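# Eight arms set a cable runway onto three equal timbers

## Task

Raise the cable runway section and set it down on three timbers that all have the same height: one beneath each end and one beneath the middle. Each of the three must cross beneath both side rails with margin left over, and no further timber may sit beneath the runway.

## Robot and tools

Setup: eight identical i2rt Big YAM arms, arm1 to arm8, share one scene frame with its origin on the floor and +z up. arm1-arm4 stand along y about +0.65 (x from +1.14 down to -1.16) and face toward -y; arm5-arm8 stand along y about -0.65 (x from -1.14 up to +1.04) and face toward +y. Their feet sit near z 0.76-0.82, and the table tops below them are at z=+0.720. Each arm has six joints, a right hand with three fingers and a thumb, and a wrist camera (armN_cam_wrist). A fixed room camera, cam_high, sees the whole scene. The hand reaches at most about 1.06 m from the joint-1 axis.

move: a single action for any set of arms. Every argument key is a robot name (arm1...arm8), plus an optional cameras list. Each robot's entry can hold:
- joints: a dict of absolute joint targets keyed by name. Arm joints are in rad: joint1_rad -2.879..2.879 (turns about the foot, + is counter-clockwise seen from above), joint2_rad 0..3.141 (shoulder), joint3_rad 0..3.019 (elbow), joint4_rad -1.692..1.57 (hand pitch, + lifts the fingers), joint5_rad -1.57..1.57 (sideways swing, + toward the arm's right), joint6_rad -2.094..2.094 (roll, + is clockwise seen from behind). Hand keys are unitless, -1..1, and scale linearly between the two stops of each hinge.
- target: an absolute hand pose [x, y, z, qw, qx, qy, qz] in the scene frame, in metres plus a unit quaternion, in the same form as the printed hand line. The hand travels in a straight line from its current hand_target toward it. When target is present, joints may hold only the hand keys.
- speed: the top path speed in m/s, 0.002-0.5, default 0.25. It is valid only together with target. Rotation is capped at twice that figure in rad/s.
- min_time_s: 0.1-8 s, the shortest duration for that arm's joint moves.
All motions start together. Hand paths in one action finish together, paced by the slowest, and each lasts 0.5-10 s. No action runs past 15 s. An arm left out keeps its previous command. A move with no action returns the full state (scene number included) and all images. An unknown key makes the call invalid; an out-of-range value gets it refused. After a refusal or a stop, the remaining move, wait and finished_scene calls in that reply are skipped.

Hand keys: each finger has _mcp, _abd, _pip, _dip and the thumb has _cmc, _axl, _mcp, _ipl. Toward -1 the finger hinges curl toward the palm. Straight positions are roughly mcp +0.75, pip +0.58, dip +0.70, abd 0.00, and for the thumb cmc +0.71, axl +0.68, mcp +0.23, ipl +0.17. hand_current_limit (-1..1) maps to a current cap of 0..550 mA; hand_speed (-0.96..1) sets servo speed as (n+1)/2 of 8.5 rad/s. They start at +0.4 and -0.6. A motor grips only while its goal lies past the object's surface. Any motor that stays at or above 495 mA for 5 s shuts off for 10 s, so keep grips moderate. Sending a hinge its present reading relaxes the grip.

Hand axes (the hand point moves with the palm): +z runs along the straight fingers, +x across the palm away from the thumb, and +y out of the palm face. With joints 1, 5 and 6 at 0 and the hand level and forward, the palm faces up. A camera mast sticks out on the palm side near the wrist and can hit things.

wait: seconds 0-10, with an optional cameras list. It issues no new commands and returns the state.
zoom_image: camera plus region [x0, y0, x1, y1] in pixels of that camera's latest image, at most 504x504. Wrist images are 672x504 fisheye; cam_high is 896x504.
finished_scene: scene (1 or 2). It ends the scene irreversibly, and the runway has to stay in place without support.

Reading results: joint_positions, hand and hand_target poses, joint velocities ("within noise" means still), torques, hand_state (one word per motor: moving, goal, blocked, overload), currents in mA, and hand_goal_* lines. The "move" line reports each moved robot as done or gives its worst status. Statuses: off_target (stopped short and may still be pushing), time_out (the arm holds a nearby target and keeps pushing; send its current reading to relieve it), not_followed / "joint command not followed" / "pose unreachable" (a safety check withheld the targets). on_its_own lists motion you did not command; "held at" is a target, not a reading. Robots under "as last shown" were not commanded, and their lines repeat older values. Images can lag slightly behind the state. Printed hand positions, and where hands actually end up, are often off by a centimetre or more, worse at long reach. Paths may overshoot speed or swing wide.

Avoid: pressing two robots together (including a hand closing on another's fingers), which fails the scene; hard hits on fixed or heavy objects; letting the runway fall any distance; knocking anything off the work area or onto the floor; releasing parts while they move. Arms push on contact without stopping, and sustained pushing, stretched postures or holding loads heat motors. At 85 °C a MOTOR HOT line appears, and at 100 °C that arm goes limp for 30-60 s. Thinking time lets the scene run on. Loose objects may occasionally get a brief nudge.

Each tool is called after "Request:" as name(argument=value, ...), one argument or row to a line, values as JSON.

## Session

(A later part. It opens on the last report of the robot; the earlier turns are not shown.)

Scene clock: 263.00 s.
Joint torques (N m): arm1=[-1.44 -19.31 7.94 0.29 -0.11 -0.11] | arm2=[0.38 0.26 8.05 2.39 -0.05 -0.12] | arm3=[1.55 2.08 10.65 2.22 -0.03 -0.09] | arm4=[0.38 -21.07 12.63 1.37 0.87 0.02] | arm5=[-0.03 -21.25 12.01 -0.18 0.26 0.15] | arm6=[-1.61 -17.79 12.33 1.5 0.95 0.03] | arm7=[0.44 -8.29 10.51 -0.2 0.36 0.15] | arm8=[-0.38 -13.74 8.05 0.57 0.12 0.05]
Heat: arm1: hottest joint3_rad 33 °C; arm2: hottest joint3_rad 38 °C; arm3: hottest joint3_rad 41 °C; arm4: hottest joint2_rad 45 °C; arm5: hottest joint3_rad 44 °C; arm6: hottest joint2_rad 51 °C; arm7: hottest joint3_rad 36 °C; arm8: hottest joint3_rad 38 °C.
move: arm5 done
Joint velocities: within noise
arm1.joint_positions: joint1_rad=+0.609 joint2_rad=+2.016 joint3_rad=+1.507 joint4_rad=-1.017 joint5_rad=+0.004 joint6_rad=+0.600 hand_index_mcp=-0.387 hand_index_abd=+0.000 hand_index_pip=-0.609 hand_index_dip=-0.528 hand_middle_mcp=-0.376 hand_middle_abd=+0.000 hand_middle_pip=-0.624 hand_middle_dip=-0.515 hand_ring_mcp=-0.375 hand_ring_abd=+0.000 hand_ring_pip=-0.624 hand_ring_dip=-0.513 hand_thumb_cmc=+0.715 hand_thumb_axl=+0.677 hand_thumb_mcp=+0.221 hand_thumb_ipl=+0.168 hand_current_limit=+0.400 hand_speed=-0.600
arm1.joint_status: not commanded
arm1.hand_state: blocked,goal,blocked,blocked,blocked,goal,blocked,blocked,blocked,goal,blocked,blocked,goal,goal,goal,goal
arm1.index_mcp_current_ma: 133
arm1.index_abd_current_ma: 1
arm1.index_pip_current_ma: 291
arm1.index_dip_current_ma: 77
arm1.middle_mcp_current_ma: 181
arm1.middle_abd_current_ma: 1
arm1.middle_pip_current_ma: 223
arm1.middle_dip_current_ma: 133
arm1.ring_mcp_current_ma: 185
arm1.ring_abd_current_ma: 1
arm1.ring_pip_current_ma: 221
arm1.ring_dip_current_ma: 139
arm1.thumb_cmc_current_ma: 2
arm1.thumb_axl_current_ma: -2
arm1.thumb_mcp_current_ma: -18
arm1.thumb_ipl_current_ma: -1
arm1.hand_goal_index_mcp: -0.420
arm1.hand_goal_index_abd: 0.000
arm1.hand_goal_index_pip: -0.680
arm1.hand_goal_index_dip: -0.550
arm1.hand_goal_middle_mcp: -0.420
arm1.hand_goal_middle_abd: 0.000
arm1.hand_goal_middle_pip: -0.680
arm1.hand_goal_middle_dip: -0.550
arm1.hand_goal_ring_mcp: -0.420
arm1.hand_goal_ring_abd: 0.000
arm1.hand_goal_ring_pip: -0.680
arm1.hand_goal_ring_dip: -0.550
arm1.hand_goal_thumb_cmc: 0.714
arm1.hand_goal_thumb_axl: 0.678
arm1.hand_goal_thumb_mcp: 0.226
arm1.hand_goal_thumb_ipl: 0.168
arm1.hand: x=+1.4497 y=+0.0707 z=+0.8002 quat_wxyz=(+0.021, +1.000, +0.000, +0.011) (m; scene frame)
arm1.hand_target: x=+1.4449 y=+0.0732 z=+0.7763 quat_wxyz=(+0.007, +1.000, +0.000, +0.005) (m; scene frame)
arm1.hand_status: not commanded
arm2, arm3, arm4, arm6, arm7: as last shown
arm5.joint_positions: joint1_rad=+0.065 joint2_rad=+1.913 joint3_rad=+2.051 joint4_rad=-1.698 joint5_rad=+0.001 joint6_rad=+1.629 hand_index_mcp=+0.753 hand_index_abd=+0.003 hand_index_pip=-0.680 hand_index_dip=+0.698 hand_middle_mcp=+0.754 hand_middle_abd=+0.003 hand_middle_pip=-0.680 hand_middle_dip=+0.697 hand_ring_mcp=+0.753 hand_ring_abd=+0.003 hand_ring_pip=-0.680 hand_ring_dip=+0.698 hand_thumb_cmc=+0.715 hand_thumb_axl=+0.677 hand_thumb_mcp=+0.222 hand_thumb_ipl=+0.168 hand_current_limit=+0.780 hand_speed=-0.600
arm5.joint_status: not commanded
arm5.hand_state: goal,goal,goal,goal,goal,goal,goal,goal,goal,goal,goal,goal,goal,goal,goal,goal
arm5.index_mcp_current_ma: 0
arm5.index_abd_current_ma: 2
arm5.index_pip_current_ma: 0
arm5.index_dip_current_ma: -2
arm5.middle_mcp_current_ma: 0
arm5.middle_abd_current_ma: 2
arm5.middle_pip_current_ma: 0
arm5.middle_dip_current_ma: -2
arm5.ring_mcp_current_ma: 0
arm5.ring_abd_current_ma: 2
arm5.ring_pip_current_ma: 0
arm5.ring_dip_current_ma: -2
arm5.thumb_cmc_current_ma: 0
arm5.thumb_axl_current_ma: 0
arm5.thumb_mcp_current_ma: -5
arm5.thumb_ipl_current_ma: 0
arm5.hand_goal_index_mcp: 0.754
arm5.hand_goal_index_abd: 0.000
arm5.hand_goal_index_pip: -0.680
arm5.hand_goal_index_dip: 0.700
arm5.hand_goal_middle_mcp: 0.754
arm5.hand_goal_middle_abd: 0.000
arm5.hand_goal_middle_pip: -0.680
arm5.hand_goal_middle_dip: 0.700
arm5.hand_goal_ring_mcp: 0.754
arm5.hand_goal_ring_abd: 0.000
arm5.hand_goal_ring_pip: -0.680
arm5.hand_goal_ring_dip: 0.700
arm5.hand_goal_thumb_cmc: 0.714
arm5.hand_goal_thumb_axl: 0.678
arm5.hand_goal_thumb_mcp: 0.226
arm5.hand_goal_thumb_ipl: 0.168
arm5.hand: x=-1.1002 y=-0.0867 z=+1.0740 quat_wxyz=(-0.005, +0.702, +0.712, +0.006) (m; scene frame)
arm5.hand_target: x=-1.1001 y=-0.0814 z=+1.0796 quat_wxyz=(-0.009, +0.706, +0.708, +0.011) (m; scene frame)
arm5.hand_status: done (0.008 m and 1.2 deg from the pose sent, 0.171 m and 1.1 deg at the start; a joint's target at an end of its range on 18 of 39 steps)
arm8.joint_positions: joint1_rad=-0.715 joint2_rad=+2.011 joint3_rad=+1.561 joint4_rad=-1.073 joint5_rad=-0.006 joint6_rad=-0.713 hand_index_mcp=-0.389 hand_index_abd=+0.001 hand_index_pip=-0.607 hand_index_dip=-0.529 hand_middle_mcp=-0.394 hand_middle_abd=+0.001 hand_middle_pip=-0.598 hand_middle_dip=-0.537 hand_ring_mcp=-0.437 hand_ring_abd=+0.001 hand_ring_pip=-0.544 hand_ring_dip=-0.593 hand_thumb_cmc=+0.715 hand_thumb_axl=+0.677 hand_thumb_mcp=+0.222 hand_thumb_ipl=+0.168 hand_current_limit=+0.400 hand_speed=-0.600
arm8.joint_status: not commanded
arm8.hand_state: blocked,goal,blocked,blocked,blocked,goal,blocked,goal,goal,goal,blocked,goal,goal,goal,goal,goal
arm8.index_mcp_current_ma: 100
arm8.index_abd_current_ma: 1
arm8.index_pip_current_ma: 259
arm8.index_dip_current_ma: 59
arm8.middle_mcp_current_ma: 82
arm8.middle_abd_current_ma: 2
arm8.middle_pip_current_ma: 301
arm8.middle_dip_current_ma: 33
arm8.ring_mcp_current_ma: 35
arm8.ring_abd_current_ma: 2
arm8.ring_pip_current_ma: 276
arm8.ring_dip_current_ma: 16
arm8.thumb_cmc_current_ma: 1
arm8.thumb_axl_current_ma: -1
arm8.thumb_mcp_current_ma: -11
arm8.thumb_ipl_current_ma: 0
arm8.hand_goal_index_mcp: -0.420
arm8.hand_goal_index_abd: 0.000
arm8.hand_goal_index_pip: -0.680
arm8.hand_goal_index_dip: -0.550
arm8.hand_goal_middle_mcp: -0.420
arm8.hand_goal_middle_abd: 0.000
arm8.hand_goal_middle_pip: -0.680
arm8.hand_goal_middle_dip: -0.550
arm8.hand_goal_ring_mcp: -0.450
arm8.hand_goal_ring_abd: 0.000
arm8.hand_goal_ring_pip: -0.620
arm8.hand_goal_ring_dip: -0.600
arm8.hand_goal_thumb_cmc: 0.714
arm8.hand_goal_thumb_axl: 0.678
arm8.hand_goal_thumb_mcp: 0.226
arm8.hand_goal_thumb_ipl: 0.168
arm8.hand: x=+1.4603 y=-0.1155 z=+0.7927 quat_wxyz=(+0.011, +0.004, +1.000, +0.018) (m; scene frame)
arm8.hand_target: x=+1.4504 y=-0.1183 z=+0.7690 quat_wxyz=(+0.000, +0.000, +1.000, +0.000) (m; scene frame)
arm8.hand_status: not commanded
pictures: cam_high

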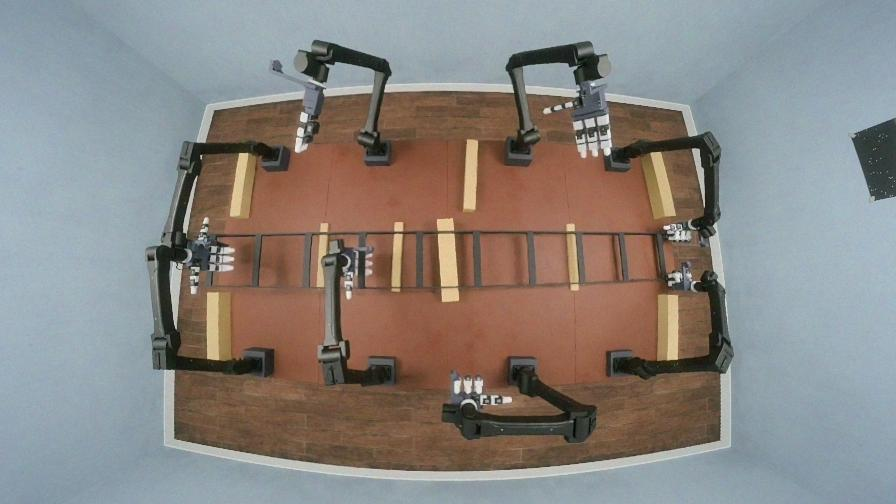

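Request:
move(
  arm5={"target": [-1.27, -0.33, 1.12, 0, 0, 1, 0], "joints": {"hand_index_mcp": -0.42, "hand_middle_mcp": -0.42, "hand_ring_mcp": -0.42, "hand_index_pip": -0.65, "hand_middle_pip": -0.65, "hand_ring_pip": -0.65, "hand_index_dip": -0.53, "hand_middle_dip": -0.53, "hand_ring_dip": -0.53}},
  arm1={"target": [1.45, 0.10, 0.95, 0, 1, 0, 0], "speed": 0.12},
  arm8={"target": [1.46, -0.13, 0.95, 0, 0, 1, 0], "speed": 0.12},
)

Request:
move(
  arm5={"target": [-1.60, -0.34, 1.0, 0, 0.7071, -0.7071, 0]},
  cameras=["cam_high"],
)

Scene clock: 279.23 s.
Joint torques (N m): arm1=[-0.44 -21.71 13.24 -0.72 0.02 0.03] | arm2=[0.44 0.26 8.05 2.41 -0.06 -0.12] | arm3=[1.2 2.02 10.76 2 -0.01 -0.03] | arm4=[0.38 -24.29 12.53 1.1 0.67 0.01] | arm5=[0.56 -7.06 8.4 0.17 0.39 -0.04] | arm6=[-1.67 -18.9 12.25 1.32 0.99 0.03] | arm7=[0.5 -8.35 10.51 -0.2 0.36 0.15] | arm8=[-2.37 -16.56 15.47 0.03 -0.09 -0.08]
Heat: arm1: hottest joint3_rad 34 °C; arm2: hottest joint3_rad 38 °C; arm3: hottest joint3_rad 41 °C; arm4: hottest joint2_rad 41 °C; arm5: hottest joint3_rad 45 °C; arm6: hottest joint2_rad 47 °C; arm7: hottest joint3_rad 37 °C; arm8: hottest joint3_rad 38 °C.
move: arm1 off_target; arm5 off_target; arm8 off_target
Joint velocities: within noise
arm1.joint_positions: joint1_rad=+0.628 joint2_rad=+1.855 joint3_rad=+1.633 joint4_rad=-1.387 joint5_rad=+0.000 joint6_rad=+0.618 hand_index_mcp=-0.387 hand_index_abd=+0.000 hand_index_pip=-0.609 hand_index_dip=-0.528 hand_middle_mcp=-0.376 hand_middle_abd=+0.000 hand_middle_pip=-0.624 hand_middle_dip=-0.515 hand_ring_mcp=-0.375 hand_ring_abd=+0.000 hand_ring_pip=-0.624 hand_ring_dip=-0.513 hand_thumb_cmc=+0.715 hand_thumb_axl=+0.677 hand_thumb_mcp=+0.221 hand_thumb_ipl=+0.168 hand_current_limit=+0.400 hand_speed=-0.600
arm1.joint_status: not commanded
arm1.hand_state: blocked,goal,blocked,blocked,blocked,goal,blocked,blocked,blocked,goal,blocked,blocked,goal,goal,goal,goal
arm1.index_mcp_current_ma: 133
arm1.index_abd_current_ma: 1
arm1.index_pip_current_ma: 291
arm1.index_dip_current_ma: 77
arm1.middle_mcp_current_ma: 181
arm1.middle_abd_current_ma: 1
arm1.middle_pip_current_ma: 223
arm1.middle_dip_current_ma: 133
arm1.ring_mcp_current_ma: 185
arm1.ring_abd_current_ma: 1
arm1.ring_pip_current_ma: 221
arm1.ring_dip_current_ma: 139
arm1.thumb_cmc_current_ma: 2
arm1.thumb_axl_current_ma: -2
arm1.thumb_mcp_current_ma: -18
arm1.thumb_ipl_current_ma: -1
arm1.hand_goal_index_mcp: -0.420
arm1.hand_goal_index_abd: 0.000
arm1.hand_goal_index_pip: -0.680
arm1.hand_goal_index_dip: -0.550
arm1.hand_goal_middle_mcp: -0.420
arm1.hand_goal_middle_abd: 0.000
arm1.hand_goal_middle_pip: -0.680
arm1.hand_goal_middle_dip: -0.550
arm1.hand_goal_ring_mcp: -0.420
arm1.hand_goal_ring_abd: 0.000
arm1.hand_goal_ring_pip: -0.680
arm1.hand_goal_ring_dip: -0.550
arm1.hand_goal_thumb_cmc: 0.714
arm1.hand_goal_thumb_axl: 0.678
arm1.hand_goal_thumb_mcp: 0.226
arm1.hand_goal_thumb_ipl: 0.168
arm1.hand: x=+1.4398 y=+0.1061 z=+0.9288 quat_wxyz=(-0.014, +1.000, +0.001, -0.012) (m; scene frame)
arm1.hand_target: x=+1.4497 y=+0.1007 z=+0.9500 quat_wxyz=(+0.000, +1.000, +0.000, +0.000) (m; scene frame)
arm1.hand_status: off_target (0.024 m and 2.1 deg from the pose sent, 0.153 m and 2.7 deg at the start)
arm2, arm3, arm4, arm6, arm7: as last shown
arm4.joint_positions: joint1_rad=-0.217 joint2_rad=+2.143 joint3_rad=+1.994 joint4_rad=-1.354 joint5_rad=-0.021 joint6_rad=+1.304 hand_index_mcp=+0.705 hand_index_abd=+0.002 hand_index_pip=-0.892 hand_index_dip=+0.553 hand_middle_mcp=+0.710 hand_middle_abd=+0.004 hand_middle_pip=-0.893 hand_middle_dip=+0.553 hand_ring_mcp=+0.723 hand_ring_abd=+0.006 hand_ring_pip=-0.871 hand_ring_dip=+0.555 hand_thumb_cmc=+0.714 hand_thumb_axl=+0.677 hand_thumb_mcp=+0.222 hand_thumb_ipl=+0.168 hand_current_limit=+0.780 hand_speed=-0.600
arm4.hand_state: goal,goal,goal,goal,goal,goal,goal,goal,blocked,goal,blocked,goal,goal,goal,goal,goal
arm4.index_mcp_current_ma: 18
arm4.index_pip_current_ma: 31
arm4.middle_mcp_current_ma: 41
arm4.middle_abd_current_ma: 11
arm4.ring_mcp_current_ma: 97
arm4.ring_abd_current_ma: 19
arm4.ring_pip_current_ma: 118
arm4.ring_dip_current_ma: 19
arm4.hand: x=-1.4023 y=+0.0197 z=+0.9073 quat_wxyz=(+0.020, +0.716, -0.697, +0.030) (m; scene frame)
arm4.hand_target: x=-1.4194 y=+0.0043 z=+0.9421 quat_wxyz=(+0.061, +0.705, -0.705, +0.048) (m; scene frame)
arm5.joint_positions: joint1_rad=+0.545 joint2_rad=+1.072 joint3_rad=+1.255 joint4_rad=-1.699 joint5_rad=+0.000 joint6_rad=+0.569 hand_index_mcp=-0.368 hand_index_abd=+0.003 hand_index_pip=-0.629 hand_index_dip=-0.505 hand_middle_mcp=-0.372 hand_middle_abd=+0.003 hand_middle_pip=-0.625 hand_middle_dip=-0.503 hand_ring_mcp=-0.364 hand_ring_abd=+0.003 hand_ring_pip=-0.630 hand_ring_dip=-0.508 hand_thumb_cmc=+0.715 hand_thumb_axl=+0.677 hand_thumb_mcp=+0.222 hand_thumb_ipl=+0.168 hand_current_limit=+0.780 hand_speed=-0.600
arm5.joint_status: hand_index_mcp off_target (ended at -0.368, target -0.420); hand_index_pip off_target (ended at -0.629, target -0.650); hand_index_dip off_target (ended at -0.505, target -0.530); hand_middle_mcp off_target (ended at -0.372, target -0.420); hand_middle_pip off_target (ended at -0.625, target -0.650); hand_middle_dip off_target (ended at -0.503, target -0.530); hand_ring_mcp off_target (ended at -0.364, target -0.420); hand_ring_pip off_target (ended at -0.630, target -0.650); hand_ring_dip off_target (ended at -0.508, target -0.530)
arm5.hand_state: blocked,goal,blocked,blocked,blocked,goal,blocked,blocked,blocked,goal,blocked,blocked,goal,goal,goal,goal
arm5.index_mcp_current_ma: 139
arm5.index_abd_current_ma: 2
arm5.index_pip_current_ma: 37
arm5.index_dip_current_ma: 47
arm5.middle_mcp_current_ma: 124
arm5.middle_abd_current_ma: 2
arm5.middle_pip_current_ma: 45
arm5.middle_dip_current_ma: 51
arm5.ring_mcp_current_ma: 151
arm5.ring_abd_current_ma: 2
arm5.ring_pip_current_ma: 35
arm5.ring_dip_current_ma: 38
arm5.thumb_cmc_current_ma: 0
arm5.thumb_axl_current_ma: 0
arm5.thumb_mcp_current_ma: -5
arm5.thumb_ipl_current_ma: 0
arm5.hand_goal_index_mcp: -0.420
arm5.hand_goal_index_abd: 0.000
arm5.hand_goal_index_pip: -0.650
arm5.hand_goal_index_dip: -0.530
arm5.hand_goal_middle_mcp: -0.420
arm5.hand_goal_middle_abd: 0.000
arm5.hand_goal_middle_pip: -0.650
arm5.hand_goal_middle_dip: -0.530
arm5.hand_goal_ring_mcp: -0.420
arm5.hand_goal_ring_abd: 0.000
arm5.hand_goal_ring_pip: -0.650
arm5.hand_goal_ring_dip: -0.530
arm5.hand_goal_thumb_cmc: 0.714
arm5.hand_goal_thumb_axl: 0.678
arm5.hand_goal_thumb_mcp: 0.226
arm5.hand_goal_thumb_ipl: 0.168
arm5.hand: x=-1.2704 y=-0.3265 z=+1.1244 quat_wxyz=(-0.014, +0.009, +1.000, +0.025) (m; scene frame)
arm5.hand_target: x=-1.2700 y=-0.3298 z=+1.1195 quat_wxyz=(-0.007, +0.001, +1.000, +0.017) (m; scene frame)
arm5.hand_status: off_target (0.006 m and 3.4 deg from the pose sent, 0.300 m and 89.2 deg at the start; a joint's target at an end of its range on 34 of 118 steps)
arm6.joint_positions: joint1_rad=+0.189 joint2_rad=+1.954 joint3_rad=+1.695 joint4_rad=-1.265 joint5_rad=-0.006 joint6_rad=+1.747 hand_index_mcp=+0.689 hand_index_abd=+0.001 hand_index_pip=-0.892 hand_index_dip=+0.554 hand_middle_mcp=+0.699 hand_middle_abd=+0.001 hand_middle_pip=-0.893 hand_middle_dip=+0.553 hand_ring_mcp=+0.710 hand_ring_abd=+0.006 hand_ring_pip=-0.891 hand_ring_dip=+0.553 hand_thumb_cmc=+0.713 hand_thumb_axl=+0.677 hand_thumb_mcp=+0.223 hand_thumb_ipl=+0.168 hand_current_limit=+0.780 hand_speed=-0.600
arm6.ring_mcp_current_ma: 93
arm6.ring_pip_current_ma: 19
arm6.hand: x=-0.4083 y=-0.0770 z=+0.8826 quat_wxyz=(-0.021, +0.701, +0.713, +0.012) (m; scene frame)
arm6.hand_target: x=-0.4047 y=-0.0484 z=+0.9161 quat_wxyz=(-0.059, +0.705, +0.705, +0.050) (m; scene frame)
arm8.joint_positions: joint1_rad=-0.717 joint2_rad=+1.906 joint3_rad=+1.736 joint4_rad=-1.474 joint5_rad=+0.000 joint6_rad=-0.724 hand_index_mcp=-0.389 hand_index_abd=+0.001 hand_index_pip=-0.607 hand_index_dip=-0.529 hand_middle_mcp=-0.393 hand_middle_abd=+0.001 hand_middle_pip=-0.598 hand_middle_dip=-0.537 hand_ring_mcp=-0.429 hand_ring_abd=+0.001 hand_ring_pip=-0.547 hand_ring_dip=-0.589 hand_thumb_cmc=+0.715 hand_thumb_axl=+0.677 hand_thumb_mcp=+0.222 hand_thumb_ipl=+0.168 hand_current_limit=+0.400 hand_speed=-0.600
arm8.joint_status: not commanded
arm8.hand_state: blocked,goal,blocked,blocked,blocked,goal,blocked,goal,blocked,goal,blocked,goal,goal,goal,goal,goal
arm8.index_mcp_current_ma: 101
arm8.index_abd_current_ma: 1
arm8.index_pip_current_ma: 259
arm8.index_dip_current_ma: 59
arm8.middle_mcp_current_ma: 83
arm8.middle_abd_current_ma: 2
arm8.middle_pip_current_ma: 301
arm8.middle_dip_current_ma: 33
arm8.ring_mcp_current_ma: 60
arm8.ring_abd_current_ma: 2
arm8.ring_pip_current_ma: 260
arm8.ring_dip_current_ma: 27
arm8.thumb_cmc_current_ma: 1
arm8.thumb_axl_current_ma: -1
arm8.thumb_mcp_current_ma: -11
arm8.thumb_ipl_current_ma: 0
arm8.hand_goal_index_mcp: -0.420
arm8.hand_goal_index_abd: 0.000
arm8.hand_goal_index_pip: -0.680
arm8.hand_goal_index_dip: -0.550
arm8.hand_goal_middle_mcp: -0.420
arm8.hand_goal_middle_abd: 0.000
arm8.hand_goal_middle_pip: -0.680
arm8.hand_goal_middle_dip: -0.550
arm8.hand_goal_ring_mcp: -0.450
arm8.hand_goal_ring_abd: 0.000
arm8.hand_goal_ring_pip: -0.620
arm8.hand_goal_ring_dip: -0.600
arm8.hand_goal_thumb_cmc: 0.714
arm8.hand_goal_thumb_axl: 0.678
arm8.hand_goal_thumb_mcp: 0.226
arm8.hand_goal_thumb_ipl: 0.168
arm8.hand: x=+1.4407 y=-0.1402 z=+0.9066 quat_wxyz=(-0.027, +0.000, +0.999, -0.030) (m; scene frame)
arm8.hand_target: x=+1.4582 y=-0.1320 z=+0.9502 quat_wxyz=(+0.001, +0.000, +1.000, +0.000) (m; scene frame)
arm8.hand_status: off_target (0.049 m and 4.6 deg from the pose sent, 0.158 m and 2.4 deg at the start)
pictures: none

Scene clock: 283.23 s.
Joint torques (N m): arm1=[-0.44 -21.66 13.22 -0.68 0.02 0.03] | arm2=[0.38 0.32 8.06 2.4 -0.06 -0.12] | arm3=[1.49 1.55 10.62 2.25 0.03 -0.06] | arm4=[0.38 -24.29 12.52 1.1 0.67 0.02] | arm5=[0.62 -14.92 13.15 0.8 -0.25 -0.01] | arm6=[-1.61 -19.02 12.25 1.32 0.99 0.03] | arm7=[0.44 -8.35 10.51 -0.2 0.36 0.15] | arm8=[-2.49 -16.38 15.47 0.06 -0.09 -0.09]
Heat: arm1: hottest joint3_rad 35 °C; arm2: hottest joint3_rad 38 °C; arm3: hottest joint3_rad 41 °C; arm4: hottest joint2_rad 41 °C; arm5: hottest joint3_rad 44 °C; arm6: hottest joint2_rad 46 °C; arm7: hottest joint3_rad 37 °C; arm8: hottest joint3_rad 40 °C.
move: arm5 off_target
Joint velocities: within noise
arm1, arm2, arm3, arm4, arm6, arm7, arm8: as last shown
arm5.joint_positions: joint1_rad=+0.889 joint2_rad=+1.576 joint3_rad=+1.375 joint4_rad=-1.413 joint5_rad=-0.001 joint6_rad=-0.659 hand_index_mcp=-0.368 hand_index_abd=+0.003 hand_index_pip=-0.629 hand_index_dip=-0.505 hand_middle_mcp=-0.372 hand_middle_abd=+0.003 hand_middle_pip=-0.625 hand_middle_dip=-0.503 hand_ring_mcp=-0.365 hand_ring_abd=+0.003 hand_ring_pip=-0.630 hand_ring_dip=-0.508 hand_thumb_cmc=+0.715 hand_thumb_axl=+0.677 hand_thumb_mcp=+0.222 hand_thumb_ipl=+0.168 hand_current_limit=+0.780 hand_speed=-0.600
arm5.joint_status: not commanded
arm5.hand_state: blocked,goal,blocked,blocked,blocked,goal,blocked,blocked,blocked,goal,blocked,blocked,goal,goal,goal,goal
arm5.index_mcp_current_ma: 139
arm5.index_abd_current_ma: 2
arm5.index_pip_current_ma: 37
arm5.index_dip_current_ma: 47
arm5.middle_mcp_current_ma: 124
arm5.middle_abd_current_ma: 2
arm5.middle_pip_current_ma: 45
arm5.middle_dip_current_ma: 50
arm5.ring_mcp_current_ma: 151
arm5.ring_abd_current_ma: 2
arm5.ring_pip_current_ma: 35
arm5.ring_dip_current_ma: 38
arm5.thumb_cmc_current_ma: 0
arm5.thumb_axl_current_ma: 0
arm5.thumb_mcp_current_ma: -5
arm5.thumb_ipl_current_ma: 0
arm5.hand_goal_index_mcp: -0.420
arm5.hand_goal_index_abd: 0.000
arm5.hand_goal_index_pip: -0.650
arm5.hand_goal_index_dip: -0.530
arm5.hand_goal_middle_mcp: -0.420
arm5.hand_goal_middle_abd: 0.000
arm5.hand_goal_middle_pip: -0.650
arm5.hand_goal_middle_dip: -0.530
arm5.hand_goal_ring_mcp: -0.420
arm5.hand_goal_ring_abd: 0.000
arm5.hand_goal_ring_pip: -0.650
arm5.hand_goal_ring_dip: -0.530
arm5.hand_goal_thumb_cmc: 0.714
arm5.hand_goal_thumb_axl: 0.678
arm5.hand_goal_thumb_mcp: 0.226
arm5.hand_goal_thumb_ipl: 0.168
arm5.hand: x=-1.5829 y=-0.3485 z=+0.9851 quat_wxyz=(+0.004, -0.701, +0.713, -0.020) (m; scene frame)
arm5.hand_target: x=-1.5993 y=-0.3406 z=+1.0002 quat_wxyz=(+0.000, -0.707, +0.707, +0.000) (m; scene frame)
arm5.hand_status: off_target (0.024 m and 2.6 deg from the pose sent, 0.352 m and 91.0 deg at the start)
pictures: cam_high

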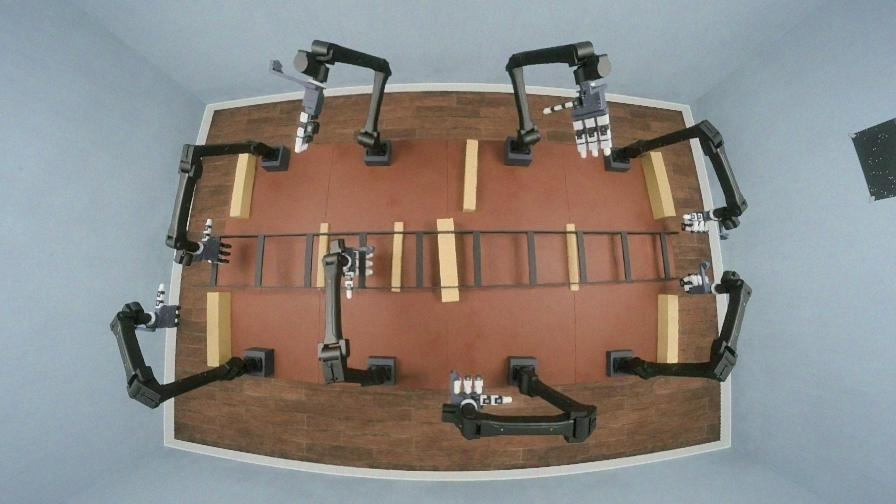

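Request:
move(
  arm5={"target": [-1.66, -0.34, 0.87, 0, 0.7071, -0.7071, 0], "joints": {"hand_index_mcp": -0.62, "hand_middle_mcp": -0.62, "hand_ring_mcp": -0.62, "hand_index_pip": -0.42, "hand_middle_pip": -0.42, "hand_ring_pip": -0.42, "hand_index_dip": -0.53, "hand_middle_dip": -0.53, "hand_ring_dip": -0.53, "hand_current_limit": 0.4}},
  cameras=["cam_high", "arm5_cam_wrist"],
)

Scene clock: 287.30 s.
Joint torques (N m): arm1=[-0.44 -21.66 13.24 -0.73 0.02 0.04] | arm2=[0.38 0.32 8.05 2.4 -0.06 -0.12] | arm3=[1.44 2.02 10.37 2.29 -0.03 -0.04] | arm4=[0.44 -24.29 12.53 1.1 0.67 0.02] | arm5=[0.5 -19.08 8.31 1.01 -0.22 0.16] | arm6=[-1.67 -18.9 12.26 1.32 1 0.03] | arm7=[0.5 -8.35 10.5 -0.2 0.36 0.15] | arm8=[-2.37 -16.44 15.5 0.03 -0.09 -0.08]
Heat: arm1: hottest joint3_rad 36 °C; arm2: hottest joint3_rad 38 °C; arm3: hottest joint3_rad 41 °C; arm4: hottest joint2_rad 41 °C; arm5: hottest joint3_rad 44 °C; arm6: hottest joint2_rad 45 °C; arm7: hottest joint3_rad 37 °C; arm8: hottest joint3_rad 41 °C.
move: arm5 off_target
Joint velocities: within noise
arm1, arm2, arm3, arm4, arm6, arm7, arm8: as last shown
arm5.joint_positions: joint1_rad=+0.964 joint2_rad=+1.815 joint3_rad=+1.363 joint4_rad=-1.132 joint5_rad=-0.002 joint6_rad=-0.610 hand_index_mcp=-0.563 hand_index_abd=+0.003 hand_index_pip=-0.414 hand_index_dip=-0.538 hand_middle_mcp=-0.558 hand_middle_abd=+0.003 hand_middle_pip=-0.416 hand_middle_dip=-0.542 hand_ring_mcp=-0.556 hand_ring_abd=+0.003 hand_ring_pip=-0.418 hand_ring_dip=-0.536 hand_thumb_cmc=+0.715 hand_thumb_axl=+0.677 hand_thumb_mcp=+0.222 hand_thumb_ipl=+0.168 hand_current_limit=+0.400 hand_speed=-0.600
arm5.joint_status: hand_index_mcp off_target (ended at -0.563, target -0.620); hand_middle_mcp off_target (ended at -0.558, target -0.620); hand_ring_mcp off_target (ended at -0.556, target -0.620); the others done
arm5.hand_state: blocked,goal,goal,goal,blocked,goal,goal,goal,blocked,goal,goal,goal,goal,goal,goal,goal
arm5.index_mcp_current_ma: 157
arm5.index_abd_current_ma: 2
arm5.index_pip_current_ma: 6
arm5.index_dip_current_ma: -10
arm5.middle_mcp_current_ma: 176
arm5.middle_abd_current_ma: 2
arm5.middle_pip_current_ma: 4
arm5.middle_dip_current_ma: -18
arm5.ring_mcp_current_ma: 183
arm5.ring_abd_current_ma: 2
arm5.ring_pip_current_ma: 1
arm5.ring_dip_current_ma: -7
arm5.thumb_cmc_current_ma: 0
arm5.thumb_axl_current_ma: 0
arm5.thumb_mcp_current_ma: -5
arm5.thumb_ipl_current_ma: 0
arm5.hand_goal_index_mcp: -0.620
arm5.hand_goal_index_abd: 0.000
arm5.hand_goal_index_pip: -0.420
arm5.hand_goal_index_dip: -0.530
arm5.hand_goal_middle_mcp: -0.620
arm5.hand_goal_middle_abd: 0.000
arm5.hand_goal_middle_pip: -0.420
arm5.hand_goal_middle_dip: -0.530
arm5.hand_goal_ring_mcp: -0.620
arm5.hand_goal_ring_abd: 0.000
arm5.hand_goal_ring_pip: -0.420
arm5.hand_goal_ring_dip: -0.530
arm5.hand_goal_thumb_cmc: 0.714
arm5.hand_goal_thumb_axl: 0.678
arm5.hand_goal_thumb_mcp: 0.226
arm5.hand_goal_thumb_ipl: 0.168
arm5.hand: x=-1.6571 y=-0.3412 z=+0.8692 quat_wxyz=(+0.002, -0.711, +0.704, -0.005) (m; scene frame)
arm5.hand_target: x=-1.6600 y=-0.3400 z=+0.8700 quat_wxyz=(+0.000, -0.707, +0.707, +0.000) (m; scene frame)
arm5.hand_status: done (0.003 m and 0.9 deg from the pose sent, 0.139 m and 2.6 deg at the start)
pictures: arm5_cam_wrist, cam_high

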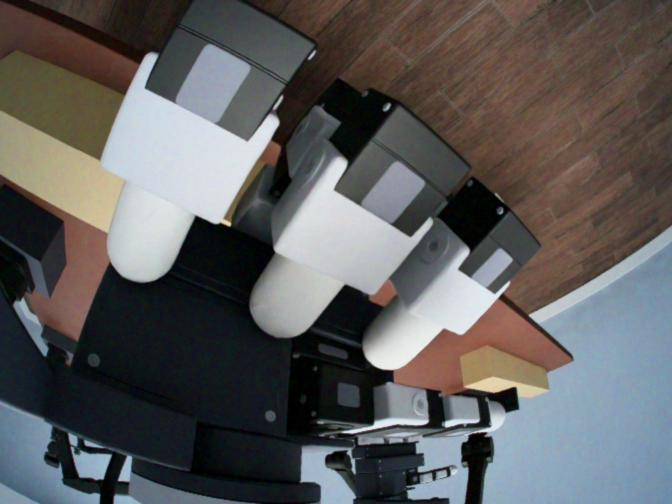

